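# Place the green block into the blue tray

## Task

Get the green block into the blue tray so it sits inside it.

## Robot and tools

Robot: two arms, left_arm and right_arm, each ending in a two-finger gripper. Calibrated base poses in the scene frame: left_arm at (+0.047, +0.308, 0) m with quat_wxyz (+1.000, 0, 0, -0.008); right_arm at (-0.025, -0.323, 0) m with quat_wxyz (+1.000, 0, 0, -0.016). Joint limits in rad, base to gripper: waist -2.880 to 2.880, shoulder 0.000 to 3.142, elbow 0.000 to 3.019 (fully straight at 2.964), wrist pitch -1.693 to 1.571, wrist yaw -1.571 to 1.571, wrist roll -2.094 to 2.094.

Frame: every pose, target and reading uses the scene frame. Its origin is at table-top height, halfway between the two nominal base spots. +z points up, +x points out over the table, and left_arm is on the +y side (image left/right does not follow arm names). Reported hand positions and orientations can be wrong by a few centimetres, more at long reach.

Gripper: fingers point along the gripper's own +z axis and separate along its y axis. end_effector_position is the spot between the finger pads, roughly 1 cm short of the tips.

The 16-number row: every arm command is one flat list of 16 numbers covering both arms, even if only one moves. First left_arm: x, y, z (metres), qw, qx, qy, qz (unit quaternion, w first), opening; then the same eight for right_arm. Position and quaternion are absolute targets in the scene frame, not offsets. Opening runs from -1 (shut) to +1 (wide, 0.094 m). To keep an arm still, resend exactly the pose it reported just before it stopped, plus its wanted opening; to keep an orientation, repeat the same quaternion every row rather than copying drifted readings. A 0 opening is a real command, so resend the current value to leave a gripper alone.

execute_actions(actions, cameras): actions is a list of actions; each action is up to 15 rows, one per 1/30 s step, and a short action repeats its final row until 15 steps pass (each action is 0.5 s). A target more than 0.6 m from that gripper's current spot along any of its axes gets the action rejected for both arms; a malformed action or a first action failing this against the latest state rejects the whole call. An empty actions list returns the full state with all camera images. cameras: list of names, ["all"], [] or null.

move(target, speed, blend, opening_speed, grip_force, blocking, cameras): target is one 16-number row or a list of up to 15 rows; each gripper travels in a straight line from its Hand target to each row in turn, all arms finishing together, no 0.6 m limit. speed in m/s, 0.002 to 4.3, default 0.25 (rotation up to twice that in rad/s), one value or one per target. blend in metres rounds corners at intermediate targets; 0 stops at each. opening_speed: rate of opening change per second on the -1 to +1 scale, at least 0.2; use it to close gently. grip_force: newtons per pad, 10 to 50, one value or one per arm; persists; lower values close slowly. blocking=false returns after about 0.5 s while motion continues; a new move takes over a running one. Moves are capped at 10 s. Paths ignore obstacles and the other arm. The result adds a move: line: done, off_target, moving, held or fault, plus limits such as paced (pose clipped) or held (steps withheld). Arms not named in the ending are done (within 10 mm and 2 degrees). done does not prove contact or lack of it.

wait(seconds 0 to 10, cameras): lets time pass with the last commands held; a running move goes on. stop(cameras): brakes a running move. zoom_image(camera, region): magnifies part of a camera's latest image; region is [x0, y0, x1, y1] in pixels from the top-left, at most 504 by 504. finished_scene(scene=1): ends the scene for good.

Cameras (each 896x504): cam_high, cam_low, cam_over, cam_left_wrist, cam_right_wrist. Wrist views may lag during motion; fixed cameras may be a few mm and degrees off their calibration.

Result lines: end_effector_position and end_effector_quat_wxyz per arm; Hand target (where the controller is actually steering, which may be short of your command); Tool commands (current opening commands); grip_measured (measured opening on the -1 to +1 scale, slightly wide when empty; under a squeeze on a hard part it reads a little under the part's width); Joint positions (last value is opening in metres); Joint velocities, possibly reported as within noise; Joint torques (include gravity, offsets and noise; values 3 and 4 wrap at ±28 N m); Actions left; MOTOR HOT and OVER-TEMPERATURE FAULT warnings.

Behaviour: each step, commanded orientation is limited to 40 degrees from the measured one, so large turns need several commands. Arms can rest a few centimetres off target from friction and weight, especially when loaded. Faster moves stray and overshoot more and hit harder. Avoid routing a gripper close to its own base; go around it.

Avoid: dropping the block or letting anything leave the table, releasing a moving object, slamming or hard pressing into the table or fixed objects, any contact between the two arms (including one gripper closing on the other's fingers), and long stretched holds or pushes at unreachable poses, which overheat motors and can make an arm collapse. To release, command an opening well above grip_measured. The block must remain in the tray after the robot lets go.

Each tool is called by a JSON object that holds its "name" and its "arguments".

## Session

{"name": "execute_actions", "arguments": {"actions": []}}

Scene clock: 0.00 s.
left_arm: end_effector_position=(+0.5163, +0.4311, +0.2180) grip_measured=+1.000 end_effector_quat_wxyz=(+0.606, -0.009, +0.728, -0.321) | right_arm: end_effector_position=(+0.3864, -0.4401, +0.1550) grip_measured=+1.000 end_effector_quat_wxyz=(+0.125, -0.335, +0.931, +0.068)
Joint positions: left_arm=[0.588 1.437 0.622 0.697 1.044 -0.398 0.094] | right_arm=[-0.354 1.437 1.12 -1.156 -0.27 -1.064 0.094]
Joint velocities: within noise
Joint torques (N m): no reading
Heat: left arm: hottest shoulder 34 °C; right arm: hottest waist 36 °C.
Hand target: left_arm +0.5218, +0.4346, +0.2306; +0.616, +0.001, +0.722, -0.314 | right_arm +0.3954, -0.4437, +0.1668; +0.137, -0.337, +0.930, +0.058
Tool commands: left_gripper/opening=+1.0 right_gripper/opening=+1.0

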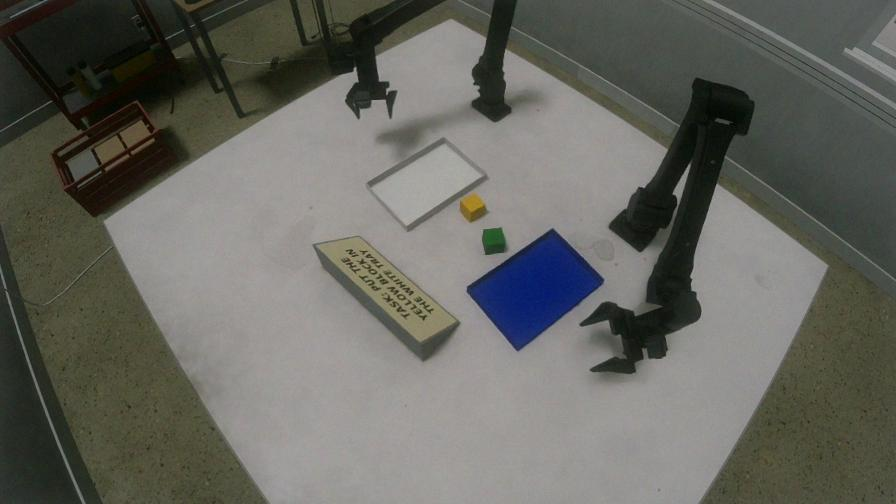

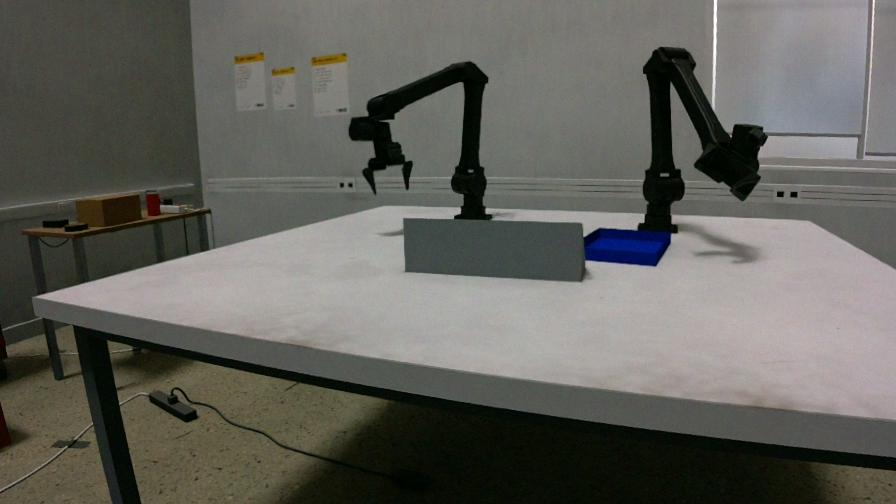

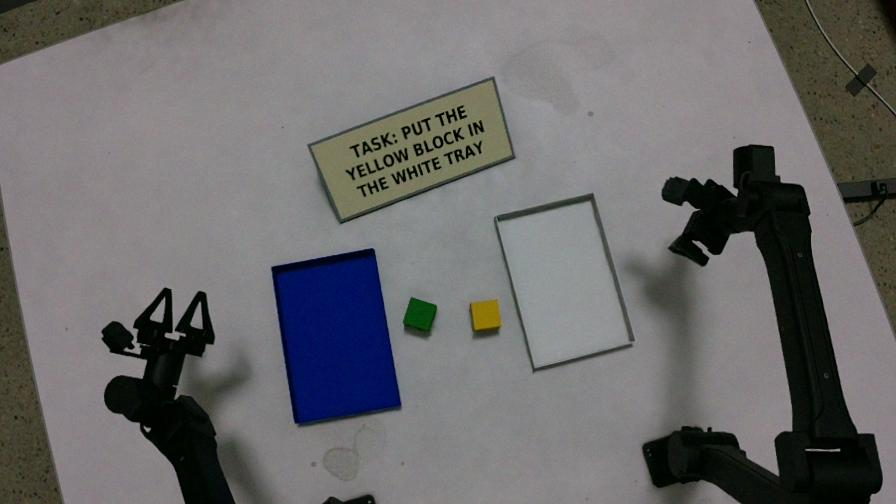

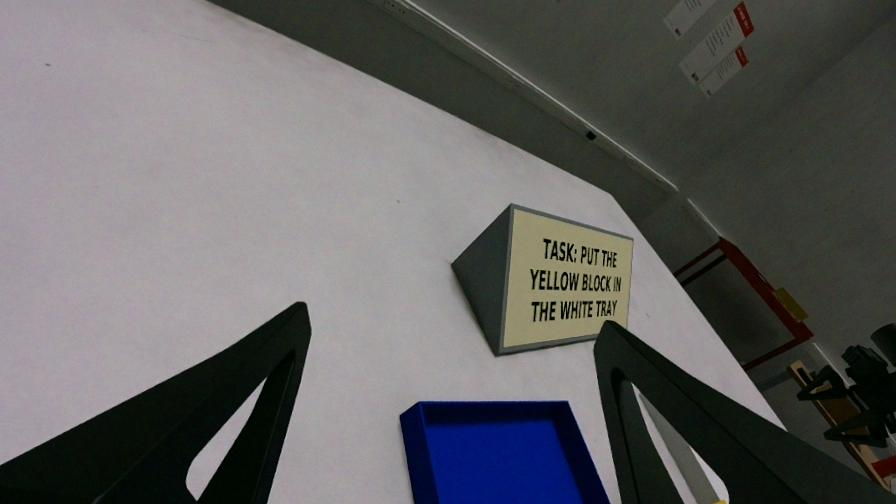

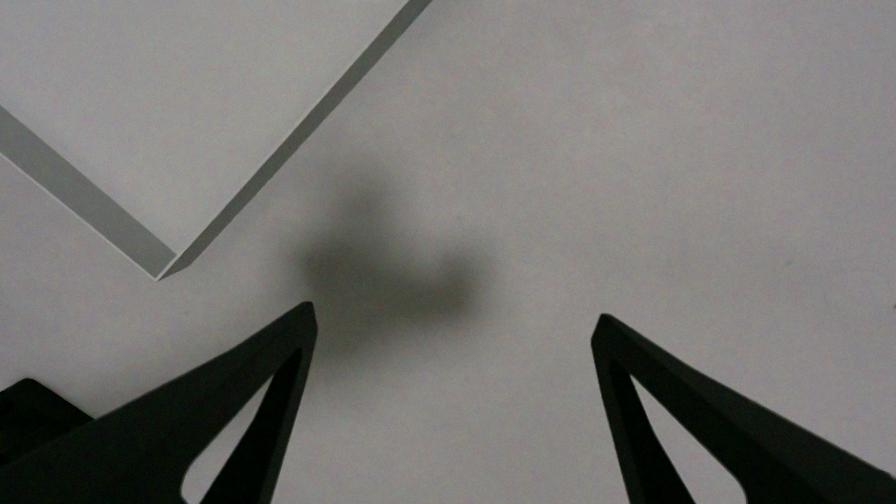

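{"name": "zoom_image", "arguments": {"camera": "cam_over", "region": [260, 230, 540, 440]}}

{"name": "zoom_image", "arguments": {"camera": "cam_high", "region": [440, 180, 620, 360]}}

Scaled by 1.800 from the camera's 896x504 image, which has a finer 1280x720 frame.

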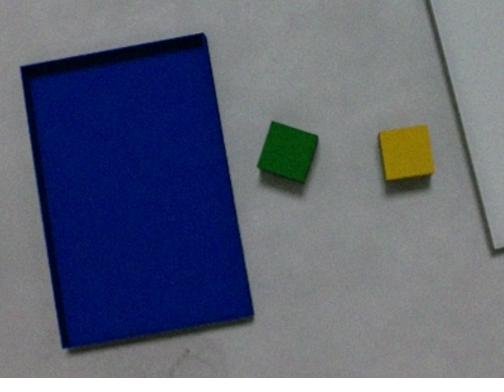

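Scaled by 2.800 from the camera's 896x504 image, which has a finer 1280x720 frame.

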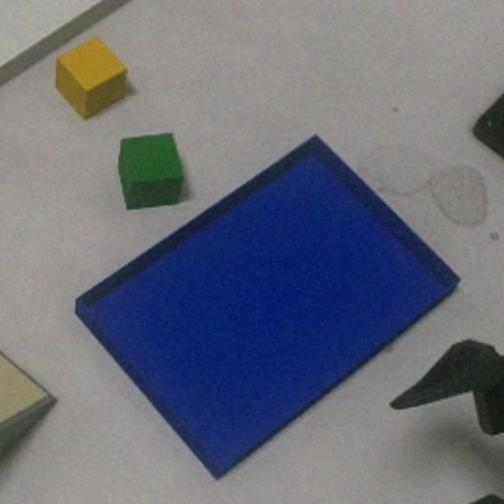

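{"name": "zoom_image", "arguments": {"camera": "cam_over", "region": [390, 285, 450, 345]}}

{"name": "zoom_image", "arguments": {"camera": "cam_high", "region": [465, 215, 525, 265]}}

Scaled by 8.400 from the camera's 896x504 image, which has a finer 1280x720 frame.

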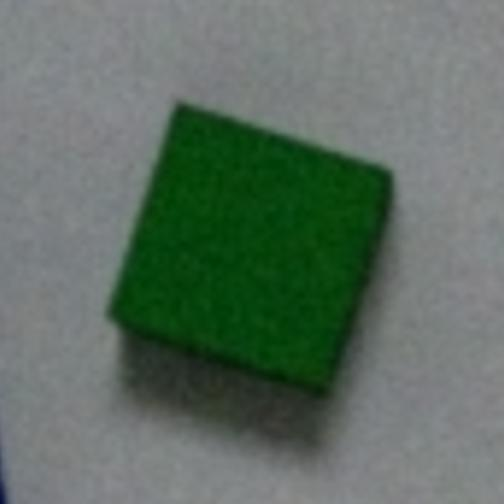

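Scaled by 8.400 from the camera's 896x504 image, which has a finer 1280x720 frame.

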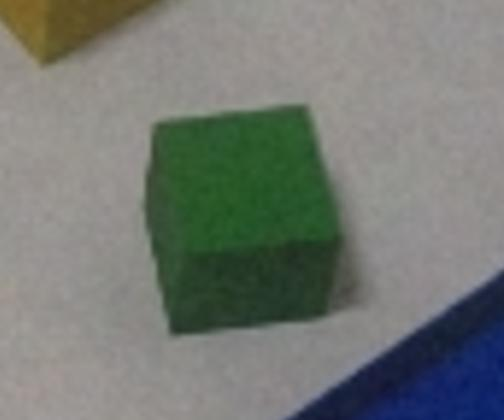

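{"name": "move", "arguments": {"target": [[0.3784, 0.0733, 0.17, 0, 0.3015, 0.9535, 0, 0.6, 0.3864, -0.4401, 0.1550, 0.125, -0.335, 0.931, 0.068, 1.0]], "speed": 0.4, "cameras": ["cam_over", "cam_high", "cam_left_wrist"]}}

Scene clock: 58.63 s.
left_arm: end_effector_position=(+0.3625, +0.0843, +0.1531) grip_measured=+0.602 end_effector_quat_wxyz=(-0.018, +0.309, +0.951, +0.003) | right_arm: end_effector_position=(+0.3864, -0.4401, +0.1550) grip_measured=+1.000 end_effector_quat_wxyz=(+0.125, -0.335, +0.931, +0.068)
Joint positions: left_arm=[-0.598 1.417 1.114 -1.303 0.004 0.015 0.075] | right_arm=[-0.354 1.437 1.12 -1.156 -0.27 -1.064 0.094]
Joint torques (N m): left_arm=[-1.55 -8.35 12.48 -0.16 -0.13 -0.17] | right_arm=[0.09 -12.28 7.99 0.13 -0.21 0.1]
Heat: left arm: hottest elbow 36 °C; right arm: hottest elbow 40 °C.
Hand target: left_arm +0.3776, +0.0738, +0.1701; +0.000, +0.302, +0.953, +0.000 | right_arm +0.3865, -0.4401, +0.1550; +0.125, -0.335, +0.931, +0.068
Off the commanded pose: left_arm 0.026 m, 2 deg | right_arm 0.000 m, 0 deg.
move: off_target (left_arm)
camera_calibration:
cam_left_wrist: T_world_to_cam=[[-0.531964, -0.846508, 0.0209504, 0.260761], [-0.657083, 0.428278, 0.620339, 0.131874], [-0.534094, 0.316232, -0.784054, 0.403316], [0, 0, 0, 1]] pos_world=[0.440776, 0.0367162, 0.228952]
Images, in order (width x height): cam_high 896x504, cam_over 896x504, cam_left_wrist 896x504.

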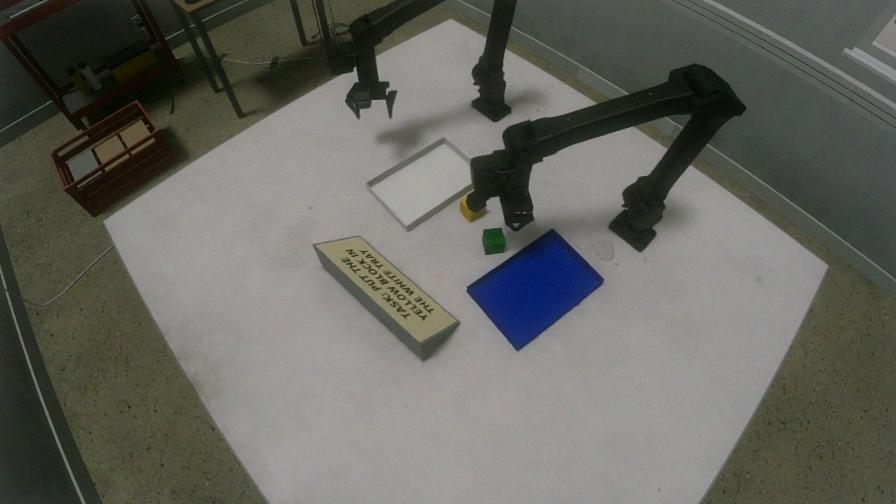

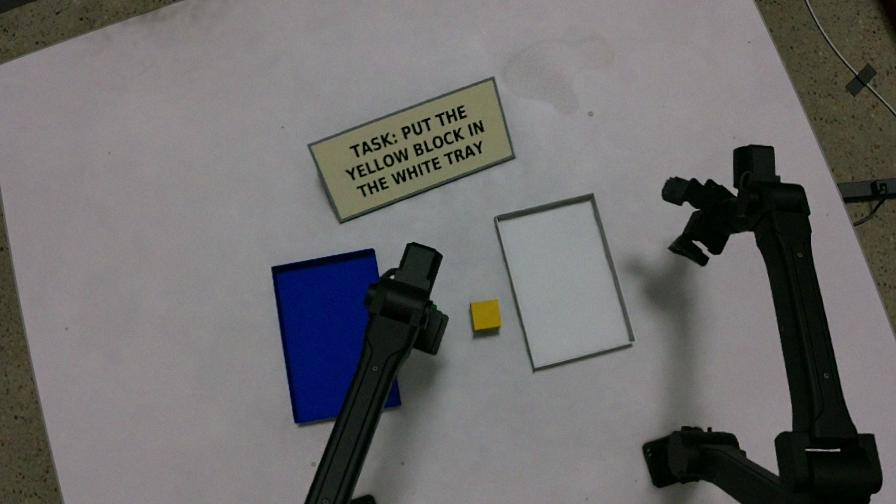

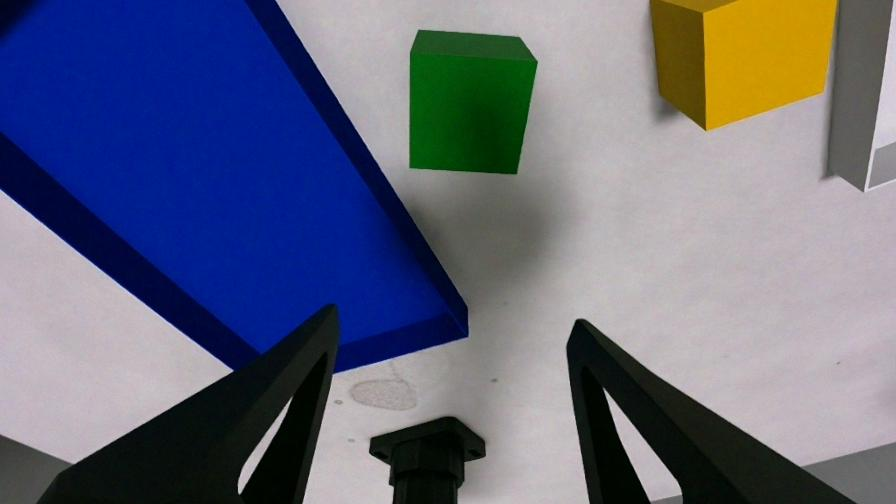

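{"name": "move", "arguments": {"target": [[0.398, 0.049, 0.118, 0, 0.3015, 0.9535, 0, 0.6, 0.3864, -0.4401, 0.1550, 0.125, -0.335, 0.931, 0.068, 1.0]], "speed": 0.2, "cameras": ["cam_over", "cam_high", "cam_left_wrist"]}}

Scene clock: 106.87 s.
left_arm: end_effector_position=(+0.3810, +0.0647, +0.1047) grip_measured=+0.602 end_effector_quat_wxyz=(-0.026, +0.306, +0.952, +0.006) | right_arm: end_effector_position=(+0.3864, -0.4401, +0.1550) grip_measured=+1.000 end_effector_quat_wxyz=(+0.125, -0.335, +0.931, +0.068)
Joint positions: left_arm=[-0.611 1.542 1.114 -1.195 0.004 -0.005 0.075] | right_arm=[-0.354 1.437 1.12 -1.156 -0.27 -1.064 0.094]
Joint torques (N m): left_arm=[-1.96 -10.4 10.96 0.92 -0.13 -0.2] | right_arm=[0.38 -11.81 7.95 0.08 -0.2 0.11]
Heat: left arm: hottest elbow 44 °C; right arm: hottest elbow 41 °C.
Hand target: left_arm +0.3971, +0.0495, +0.1185; +0.000, +0.302, +0.953, +0.000 | right_arm +0.3865, -0.4401, +0.1550; +0.125, -0.335, +0.931, +0.068
Off the commanded pose: left_arm 0.027 m, 3 deg | right_arm 0.000 m, 0 deg.
move: off_target (left_arm)
camera_calibration:
cam_left_wrist: T_world_to_cam=[[-0.525884, -0.850345, 0.018961, 0.253107], [-0.651511, 0.417048, 0.633723, 0.179688], [-0.546791, 0.320911, -0.773328, 0.384768], [0, 0, 0, 1]] pos_world=[0.460561, 0.0168138, 0.178881]
Images, in order (width x height): cam_high 896x504, cam_over 896x504, cam_left_wrist 896x504.

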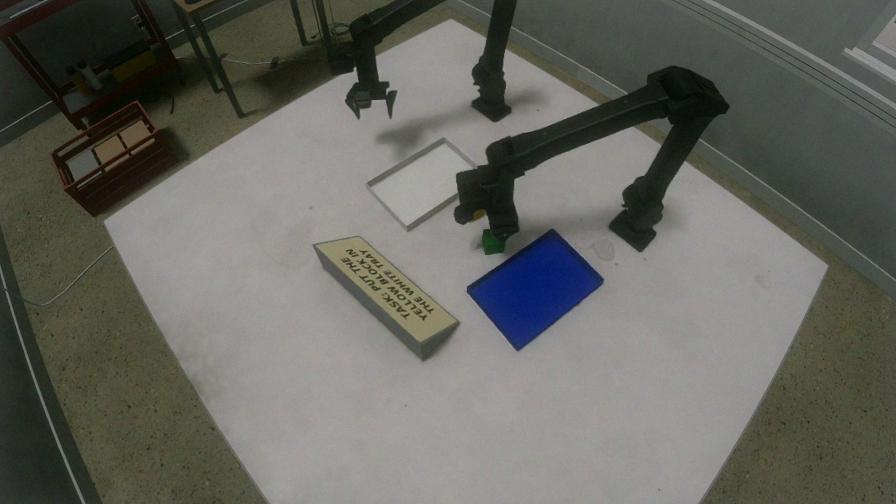

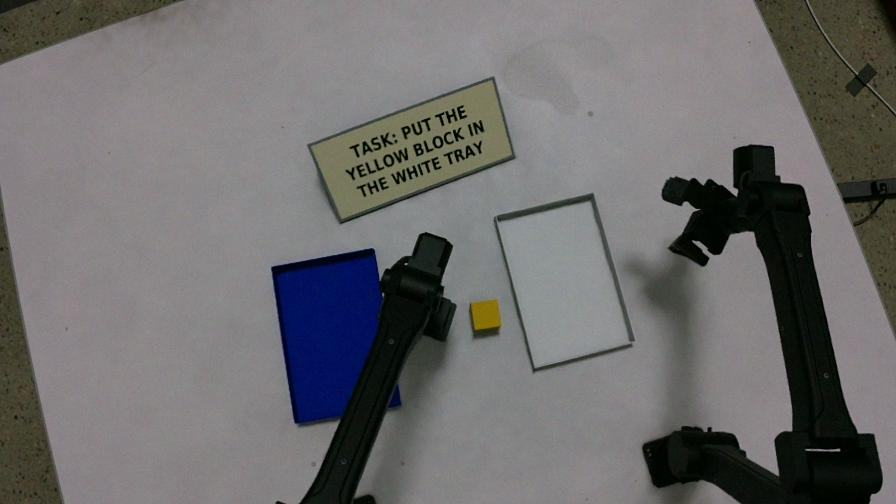

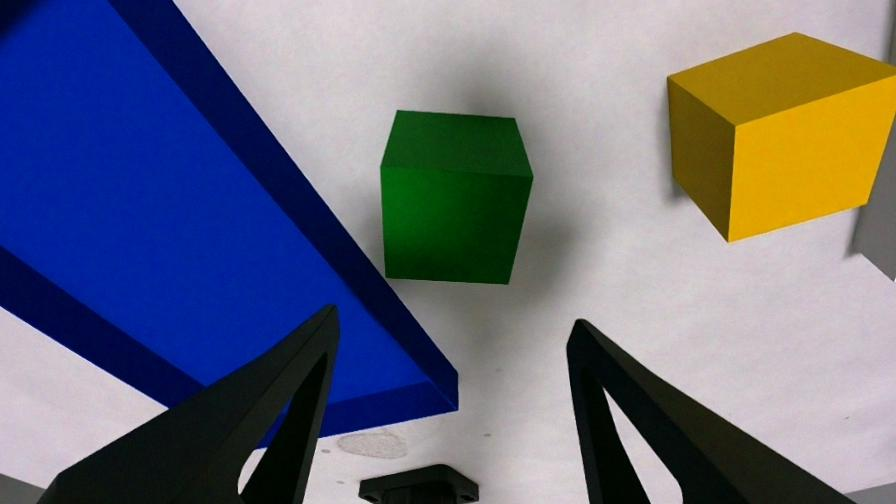

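{"name": "move", "arguments": {"target": [[0.4043, 0.044, 0.058, 0, 0.3015, 0.9535, 0, 0.6, 0.3864, -0.4401, 0.1550, 0.125, -0.335, 0.931, 0.068, 1.0]], "speed": 0.12, "cameras": ["cam_high", "cam_left_wrist"]}}

Scene clock: 188.17 s.
left_arm: end_effector_position=(+0.4046, +0.0477, +0.0623) grip_measured=+0.602 end_effector_quat_wxyz=(-0.001, +0.305, +0.952, -0.002) | right_arm: end_effector_position=(+0.3864, -0.4401, +0.1550) grip_measured=+1.000 end_effector_quat_wxyz=(+0.125, -0.335, +0.931, +0.068)
Joint positions: left_arm=[-0.611 1.634 1.102 -1.04 0.004 -0.006 0.075] | right_arm=[-0.354 1.437 1.12 -1.156 -0.27 -1.064 0.094]
Joint torques (N m): left_arm=[-1.67 -11.63 7.05 1.02 -0.13 -0.18] | right_arm=[0.62 -11.87 7.97 0.1 -0.21 0.12]
Heat: left arm: hottest elbow 45 °C; right arm: hottest elbow 41 °C.
Hand target: left_arm +0.4042, +0.0441, +0.0579; +0.000, +0.302, +0.953, +0.000 | right_arm +0.3865, -0.4401, +0.1550; +0.125, -0.335, +0.931, +0.068
Off the commanded pose: left_arm 0.006 m, 1 deg | right_arm 0.000 m, 0 deg.
move: done
camera_calibration:
cam_left_wrist: T_world_to_cam=[[-0.52576, -0.850342, 0.0222666, 0.251603], [-0.677543, 0.43446, 0.593448, 0.241168], [-0.514307, 0.296924, -0.804565, 0.360339], [0, 0, 0, 1]] pos_world=[0.481009, 0.00217693, 0.141193]
Images, in order (width x height): cam_high 896x504, cam_left_wrist 896x504.

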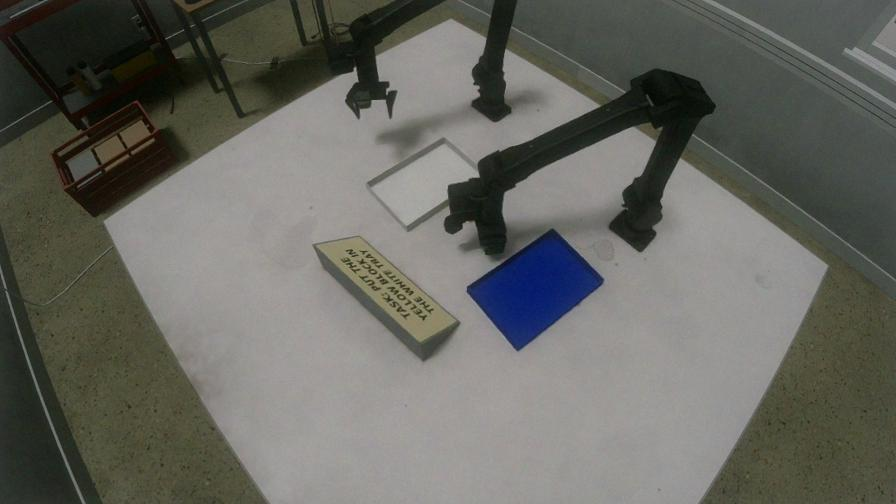

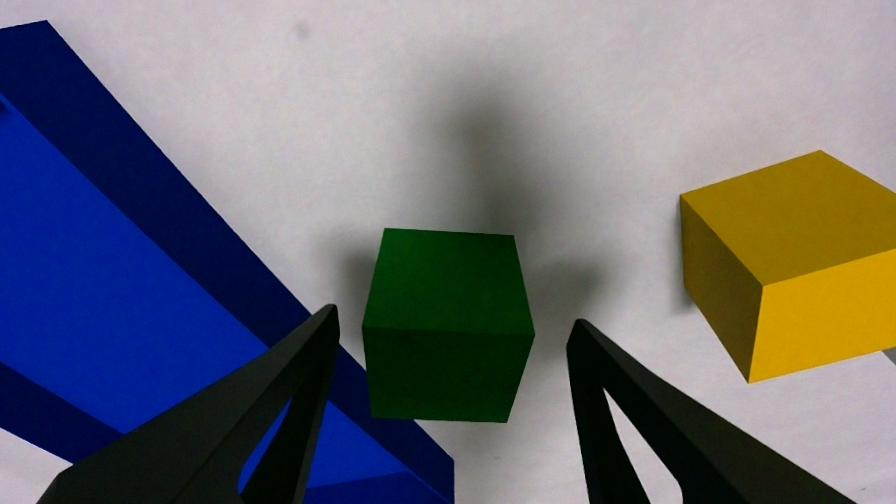

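{"name": "move", "arguments": {"target": [[0.394, 0.053, 0.049, 0, 0.3015, 0.9535, 0, 0.6, 0.3864, -0.4401, 0.1550, 0.125, -0.335, 0.931, 0.068, 1.0]], "speed": 0.08, "cameras": ["cam_left_wrist"]}}

Scene clock: 204.40 s.
left_arm: end_effector_position=(+0.3936, +0.0557, +0.0467) grip_measured=+0.602 end_effector_quat_wxyz=(-0.009, +0.305, +0.952, +0.001) | right_arm: end_effector_position=(+0.3864, -0.4401, +0.1550) grip_measured=+1.000 end_effector_quat_wxyz=(+0.125, -0.335, +0.931, +0.068)
Joint positions: left_arm=[-0.611 1.634 1.053 -1.007 0.004 -0.006 0.075] | right_arm=[-0.354 1.437 1.12 -1.156 -0.27 -1.064 0.094]
Joint torques (N m): left_arm=[-2.32 -12.86 6.67 0.9 -0.11 -0.24] | right_arm=[0.73 -12.1 8.03 0.14 -0.23 0.14]
Heat: left arm: hottest elbow 42 °C; right arm: hottest elbow 41 °C.
Hand target: left_arm +0.3939, +0.0530, +0.0489; +0.000, +0.302, +0.953, +0.000 | right_arm +0.3865, -0.4401, +0.1550; +0.125, -0.335, +0.931, +0.068
Off the commanded pose: left_arm 0.004 m, 1 deg | right_arm 0.000 m, 0 deg.
move: done
camera_calibration:
cam_left_wrist: T_world_to_cam=[[-0.525457, -0.850558, 0.0211334, 0.252932], [-0.670151, 0.429054, 0.605648, 0.236334], [-0.524206, 0.30408, -0.795452, 0.342823], [0, 0, 0, 1]] pos_world=[0.470995, 0.00948756, 0.124218]
Images, in order (width x height): cam_left_wrist 896x504.

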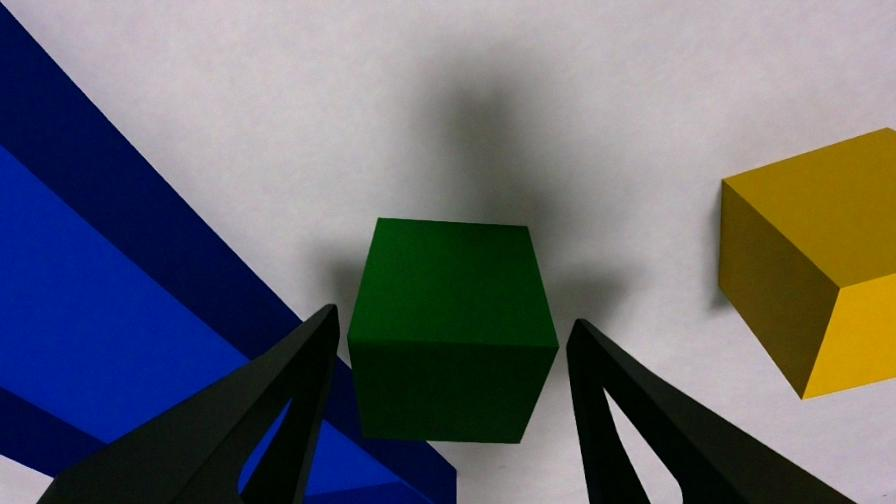

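{"name": "move", "arguments": {"target": [[0.3939, 0.053, 0.0489, 0, 0.3015, 0.9535, 0, -0.15, 0.3864, -0.4401, 0.1550, 0.125, -0.335, 0.931, 0.068, 1.0], [0.398, 0.050, 0.13, 0, 0.3015, 0.9535, 0, -0.15, 0.3864, -0.4401, 0.1550, 0.125, -0.335, 0.931, 0.068, 1.0], [0.468, 0.195, 0.13, 0, 0.1305, 0.9914, 0, -0.15, 0.3864, -0.4401, 0.1550, 0.125, -0.335, 0.931, 0.068, 1.0]], "speed": [0.1, 0.15, 0.25], "blend": [0, 0.02, 0], "opening_speed": 0.6, "cameras": ["cam_high", "cam_over", "cam_left_wrist"]}}

Scene clock: 236.23 s.
left_arm: end_effector_position=(+0.4472, +0.2006, +0.1096) grip_measured=+0.046 end_effector_quat_wxyz=(-0.023, +0.127, +0.992, +0.003) | right_arm: end_effector_position=(+0.3864, -0.4401, +0.1550) grip_measured=+1.000 end_effector_quat_wxyz=(+0.125, -0.335, +0.931, +0.068)
Joint positions: left_arm=[-0.246 1.536 1.121 -1.203 0 -0.006 0.049] | right_arm=[-0.354 1.437 1.12 -1.156 -0.27 -1.064 0.094]
Joint torques (N m): left_arm=[-1.49 -10.58 12.12 0.01 0.04 0.03] | right_arm=[-0.09 -12.22 8.01 0.14 -0.19 0.11]
Heat: left arm: hottest elbow 40 °C; right arm: hottest elbow 41 °C.
Hand target: left_arm +0.4669, +0.1952, +0.1303; +0.001, +0.131, +0.991, +0.000 | right_arm +0.3865, -0.4401, +0.1550; +0.125, -0.335, +0.931, +0.068
Off the commanded pose: left_arm 0.030 m, 3 deg | right_arm 0.000 m, 0 deg.
move: off_target (left_arm)
camera_calibration:
cam_left_wrist: T_world_to_cam=[[-0.186483, -0.982348, 0.0147394, 0.278628], [-0.7617, 0.154039, 0.629353, 0.265462], [-0.620514, 0.106136, -0.77698, 0.457594], [0, 0, 0, 1]] pos_world=[0.538105, 0.18425, 0.184365]
Images, in order (width x height): cam_high 896x504, cam_over 896x504, cam_left_wrist 896x504.

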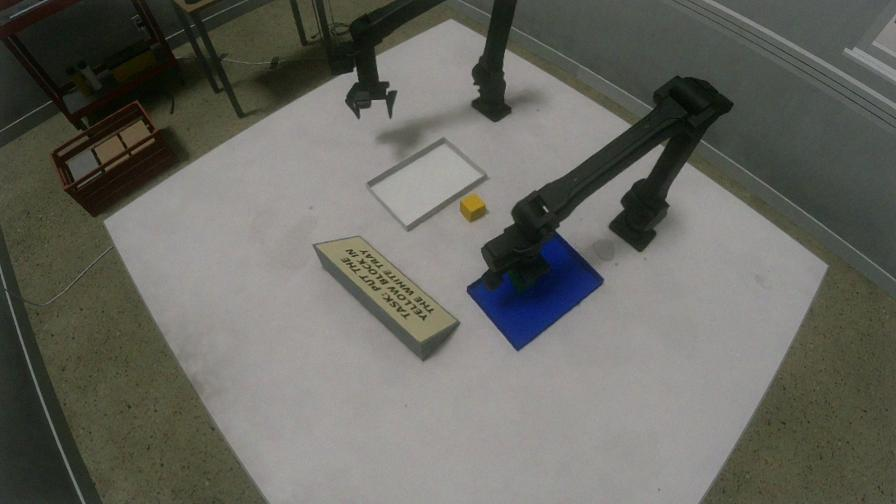

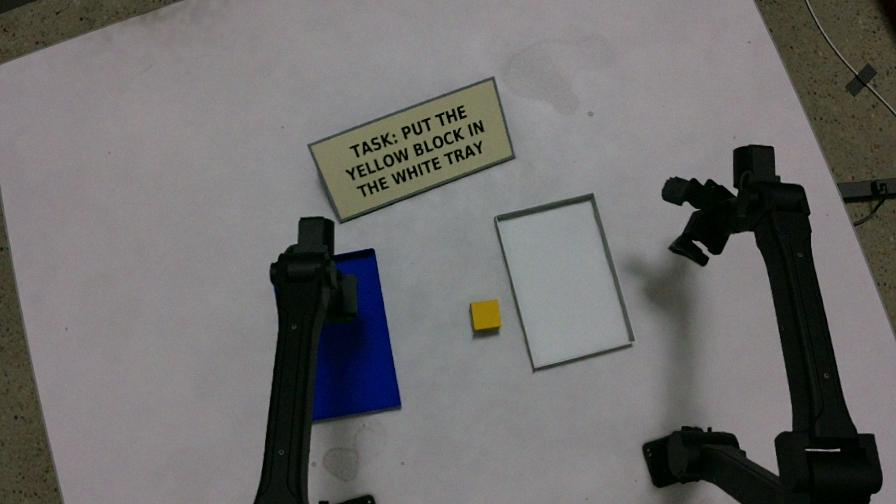

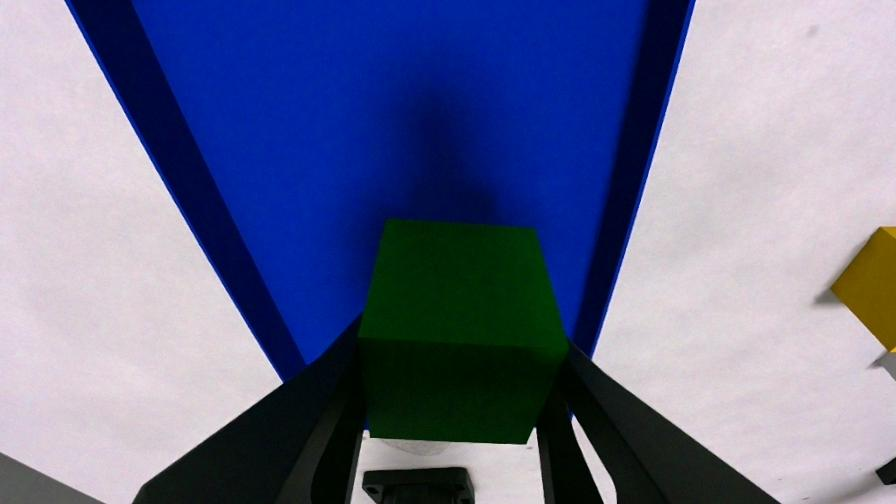

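{"name": "move", "arguments": {"target": [[0.457, 0.197, 0.066, 0, 0.1305, 0.9914, 0, -0.15, 0.3864, -0.4401, 0.1550, 0.125, -0.335, 0.931, 0.068, 1.0]], "speed": 0.12, "cameras": ["cam_high", "cam_left_wrist"]}}

Scene clock: 245.03 s.
left_arm: end_effector_position=(+0.4538, +0.1989, +0.0668) grip_measured=+0.046 end_effector_quat_wxyz=(-0.005, +0.127, +0.992, +0.001) | right_arm: end_effector_position=(+0.3864, -0.4401, +0.1550) grip_measured=+1.000 end_effector_quat_wxyz=(+0.125, -0.335, +0.931, +0.068)
Joint positions: left_arm=[-0.246 1.583 1.051 -1.049 0 -0.006 0.049] | right_arm=[-0.354 1.437 1.12 -1.156 -0.27 -1.064 0.094]
Joint torques (N m): left_arm=[-1.67 -10.46 7.43 0.8 0.08 -0.02] | right_arm=[0.56 -12.22 7.8 0.09 -0.19 0.12]
Heat: left arm: hottest elbow 40 °C; right arm: hottest elbow 41 °C.
Hand target: left_arm +0.4570, +0.1969, +0.0660; +0.000, +0.131, +0.991, +0.000 | right_arm +0.3865, -0.4401, +0.1550; +0.125, -0.335, +0.931, +0.068
Off the commanded pose: left_arm 0.004 m, 1 deg | right_arm 0.000 m, 0 deg.
move: done
camera_calibration:
cam_left_wrist: T_world_to_cam=[[-0.187057, -0.982195, 0.0174073, 0.278729], [-0.783893, 0.159924, 0.599947, 0.308547], [-0.592048, 0.0985787, -0.799851, 0.418785], [0, 0, 0, 1]] pos_world=[0.541947, 0.183139, 0.145001]
Images, in order (width x height): cam_high 896x504, cam_left_wrist 896x504.

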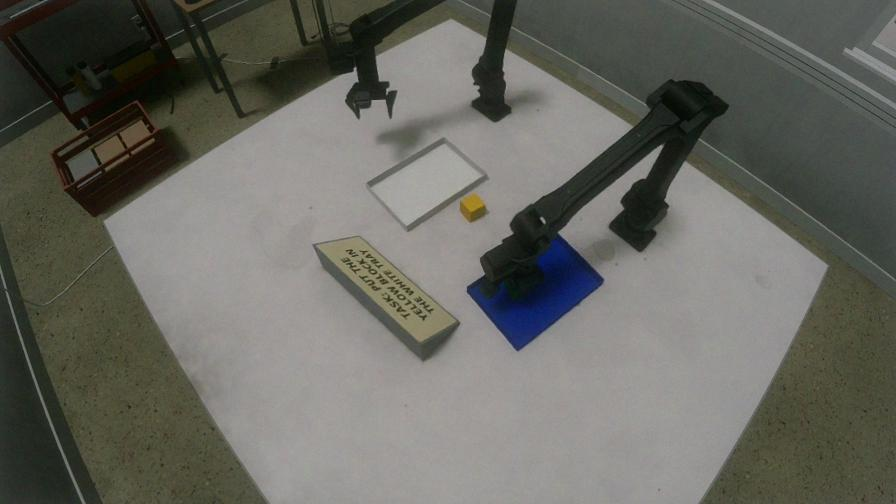

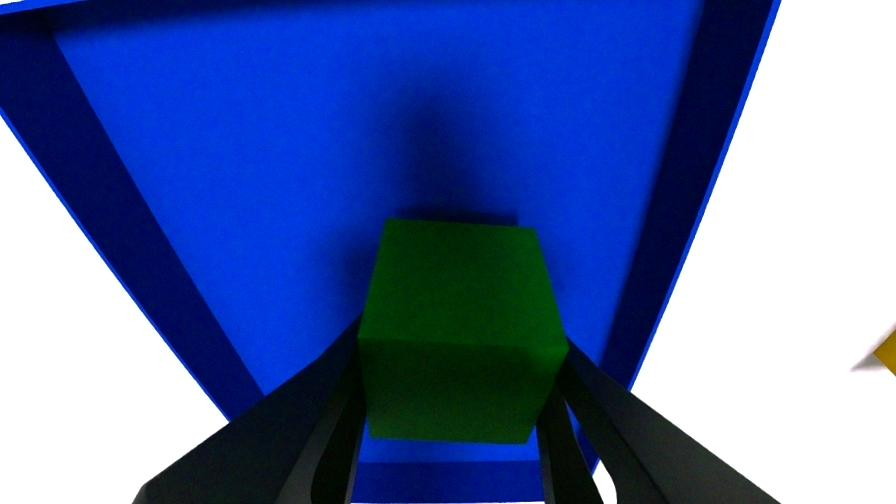

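{"name": "move", "arguments": {"target": [[0.455, 0.1972, 0.0505, 0, 0.1305, 0.9914, 0, -0.15, 0.3864, -0.4401, 0.1550, 0.125, -0.335, 0.931, 0.068, 1.0]], "speed": 0.06, "cameras": ["cam_left_wrist"]}}

Scene clock: 251.83 s.
left_arm: end_effector_position=(+0.4535, +0.1989, +0.0541) grip_measured=+0.046 end_effector_quat_wxyz=(-0.001, +0.127, +0.992, +0.000) | right_arm: end_effector_position=(+0.3864, -0.4401, +0.1550) grip_measured=+1.000 end_effector_quat_wxyz=(+0.125, -0.335, +0.931, +0.068)
Joint positions: left_arm=[-0.246 1.596 1.029 -1.006 0 -0.006 0.049] | right_arm=[-0.354 1.437 1.12 -1.156 -0.27 -1.064 0.094]
Joint torques (N m): left_arm=[-2.2 -10.81 6.94 0.65 0.09 0.01] | right_arm=[0.15 -12.1 7.95 0.08 -0.2 0.1]
Heat: left arm: hottest elbow 40 °C; right arm: hottest elbow 41 °C.
Hand target: left_arm +0.4549, +0.1971, +0.0504; +0.000, +0.131, +0.991, +0.000 | right_arm +0.3865, -0.4401, +0.1550; +0.125, -0.335, +0.931, +0.068
Off the commanded pose: left_arm 0.004 m, 0 deg | right_arm 0.000 m, 0 deg.
move: done
camera_calibration:
cam_left_wrist: T_world_to_cam=[[-0.187233, -0.982151, 0.0179898, 0.279092], [-0.788274, 0.161151, 0.593847, 0.318043], [-0.586147, 0.097007, -0.804377, 0.406375], [0, 0, 0, 1]] pos_world=[0.541156, 0.183437, 0.132989]
Images, in order (width x height): cam_left_wrist 896x504.

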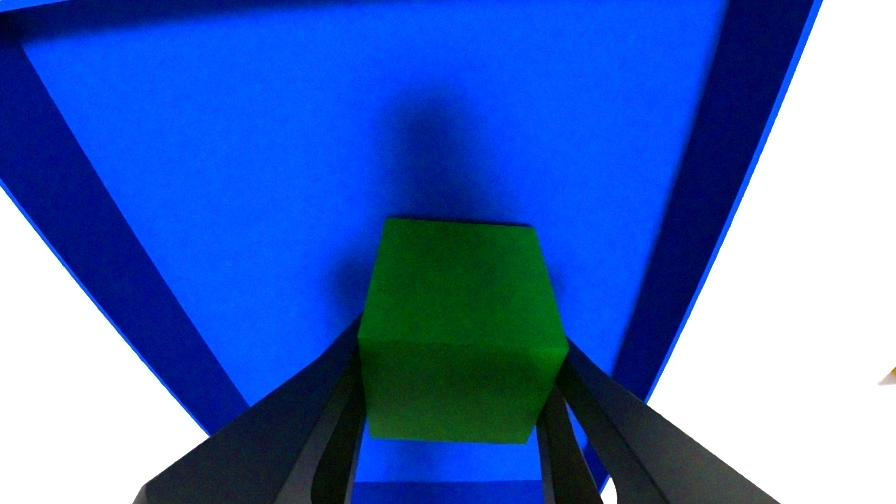

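{"name": "move", "arguments": {"target": [[0.455, 0.1972, 0.0450, 0, 0.1305, 0.9914, 0, -0.15, 0.3864, -0.4401, 0.1550, 0.125, -0.335, 0.931, 0.068, 1.0], [0.455, 0.1972, 0.0455, 0, 0.1305, 0.9914, 0, 0.45, 0.3864, -0.4401, 0.1550, 0.125, -0.335, 0.931, 0.068, 1.0], [0.460, 0.196, 0.15, 0, 0.1305, 0.9914, 0, 0.45, 0.3864, -0.4401, 0.1550, 0.125, -0.335, 0.931, 0.068, 1.0]], "speed": [0.05, 0.05, 0.15], "opening_speed": 0.6, "cameras": ["cam_high", "cam_over", "cam_left_wrist"]}}

Scene clock: 264.60 s.
left_arm: end_effector_position=(+0.4422, +0.2020, +0.1265) grip_measured=+0.448 end_effector_quat_wxyz=(-0.027, +0.127, +0.992, +0.004) | right_arm: end_effector_position=(+0.3864, -0.4401, +0.1550) grip_measured=+1.000 end_effector_quat_wxyz=(+0.125, -0.335, +0.931, +0.068)
Joint positions: left_arm=[-0.246 1.51 1.139 -1.254 0 -0.006 0.068] | right_arm=[-0.354 1.437 1.12 -1.156 -0.27 -1.064 0.094]
Joint torques (N m): left_arm=[-1.61 -11.52 11.64 -0.13 0.02 0.01] | right_arm=[0.21 -12.22 7.94 0.1 -0.22 0.09]
Heat: left arm: hottest elbow 40 °C; right arm: hottest elbow 41 °C.
Hand target: left_arm +0.4589, +0.1962, +0.1502; +0.000, +0.131, +0.991, +0.000 | right_arm +0.3865, -0.4401, +0.1550; +0.125, -0.335, +0.931, +0.068
Off the commanded pose: left_arm 0.030 m, 3 deg | right_arm 0.000 m, 0 deg.
move: off_target (left_arm)
camera_calibration:
cam_left_wrist: T_world_to_cam=[[-0.186359, -0.982379, 0.0142283, 0.278771], [-0.757485, 0.152889, 0.634698, 0.248532], [-0.625689, 0.107504, -0.772629, 0.468902], [0, 0, 0, 1]] pos_world=[0.533598, 0.185452, 0.200577]
Images, in order (width x height): cam_high 896x504, cam_over 896x504, cam_left_wrist 896x504.

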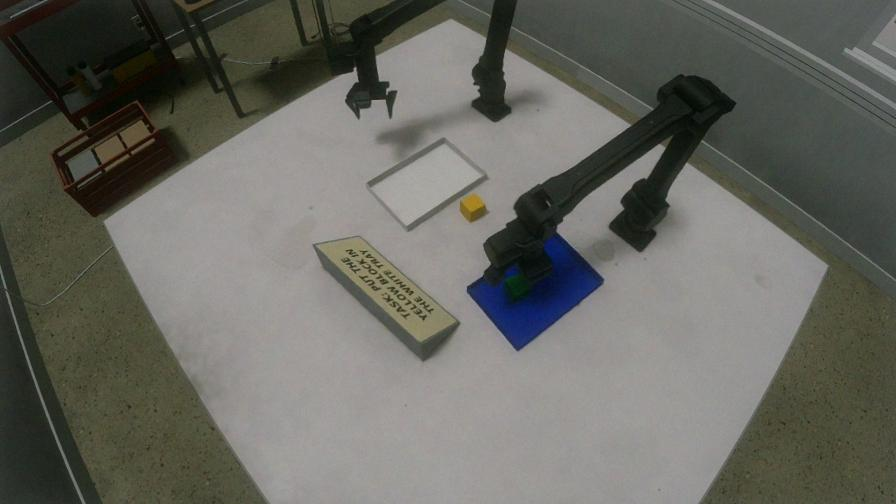

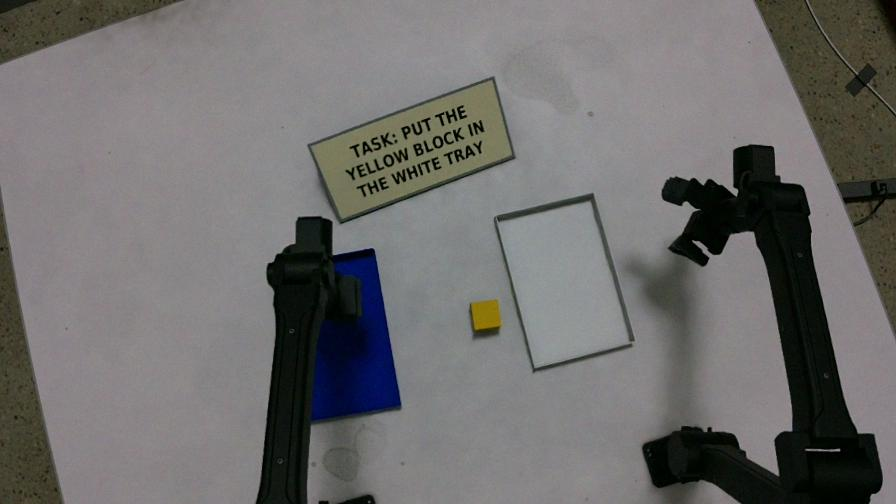

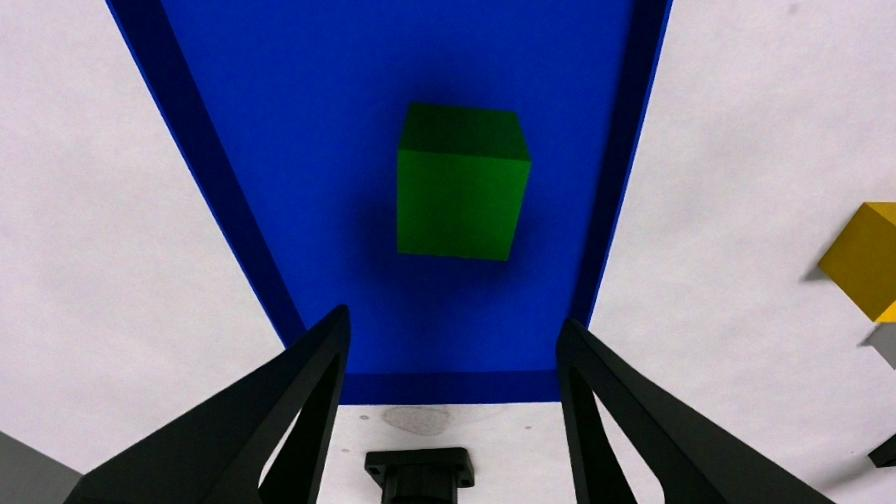

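The green block is resting in the blue tray and the gripper is clear of it.

{"name": "finished_scene", "arguments": {}}

The scene is finished: the task was done.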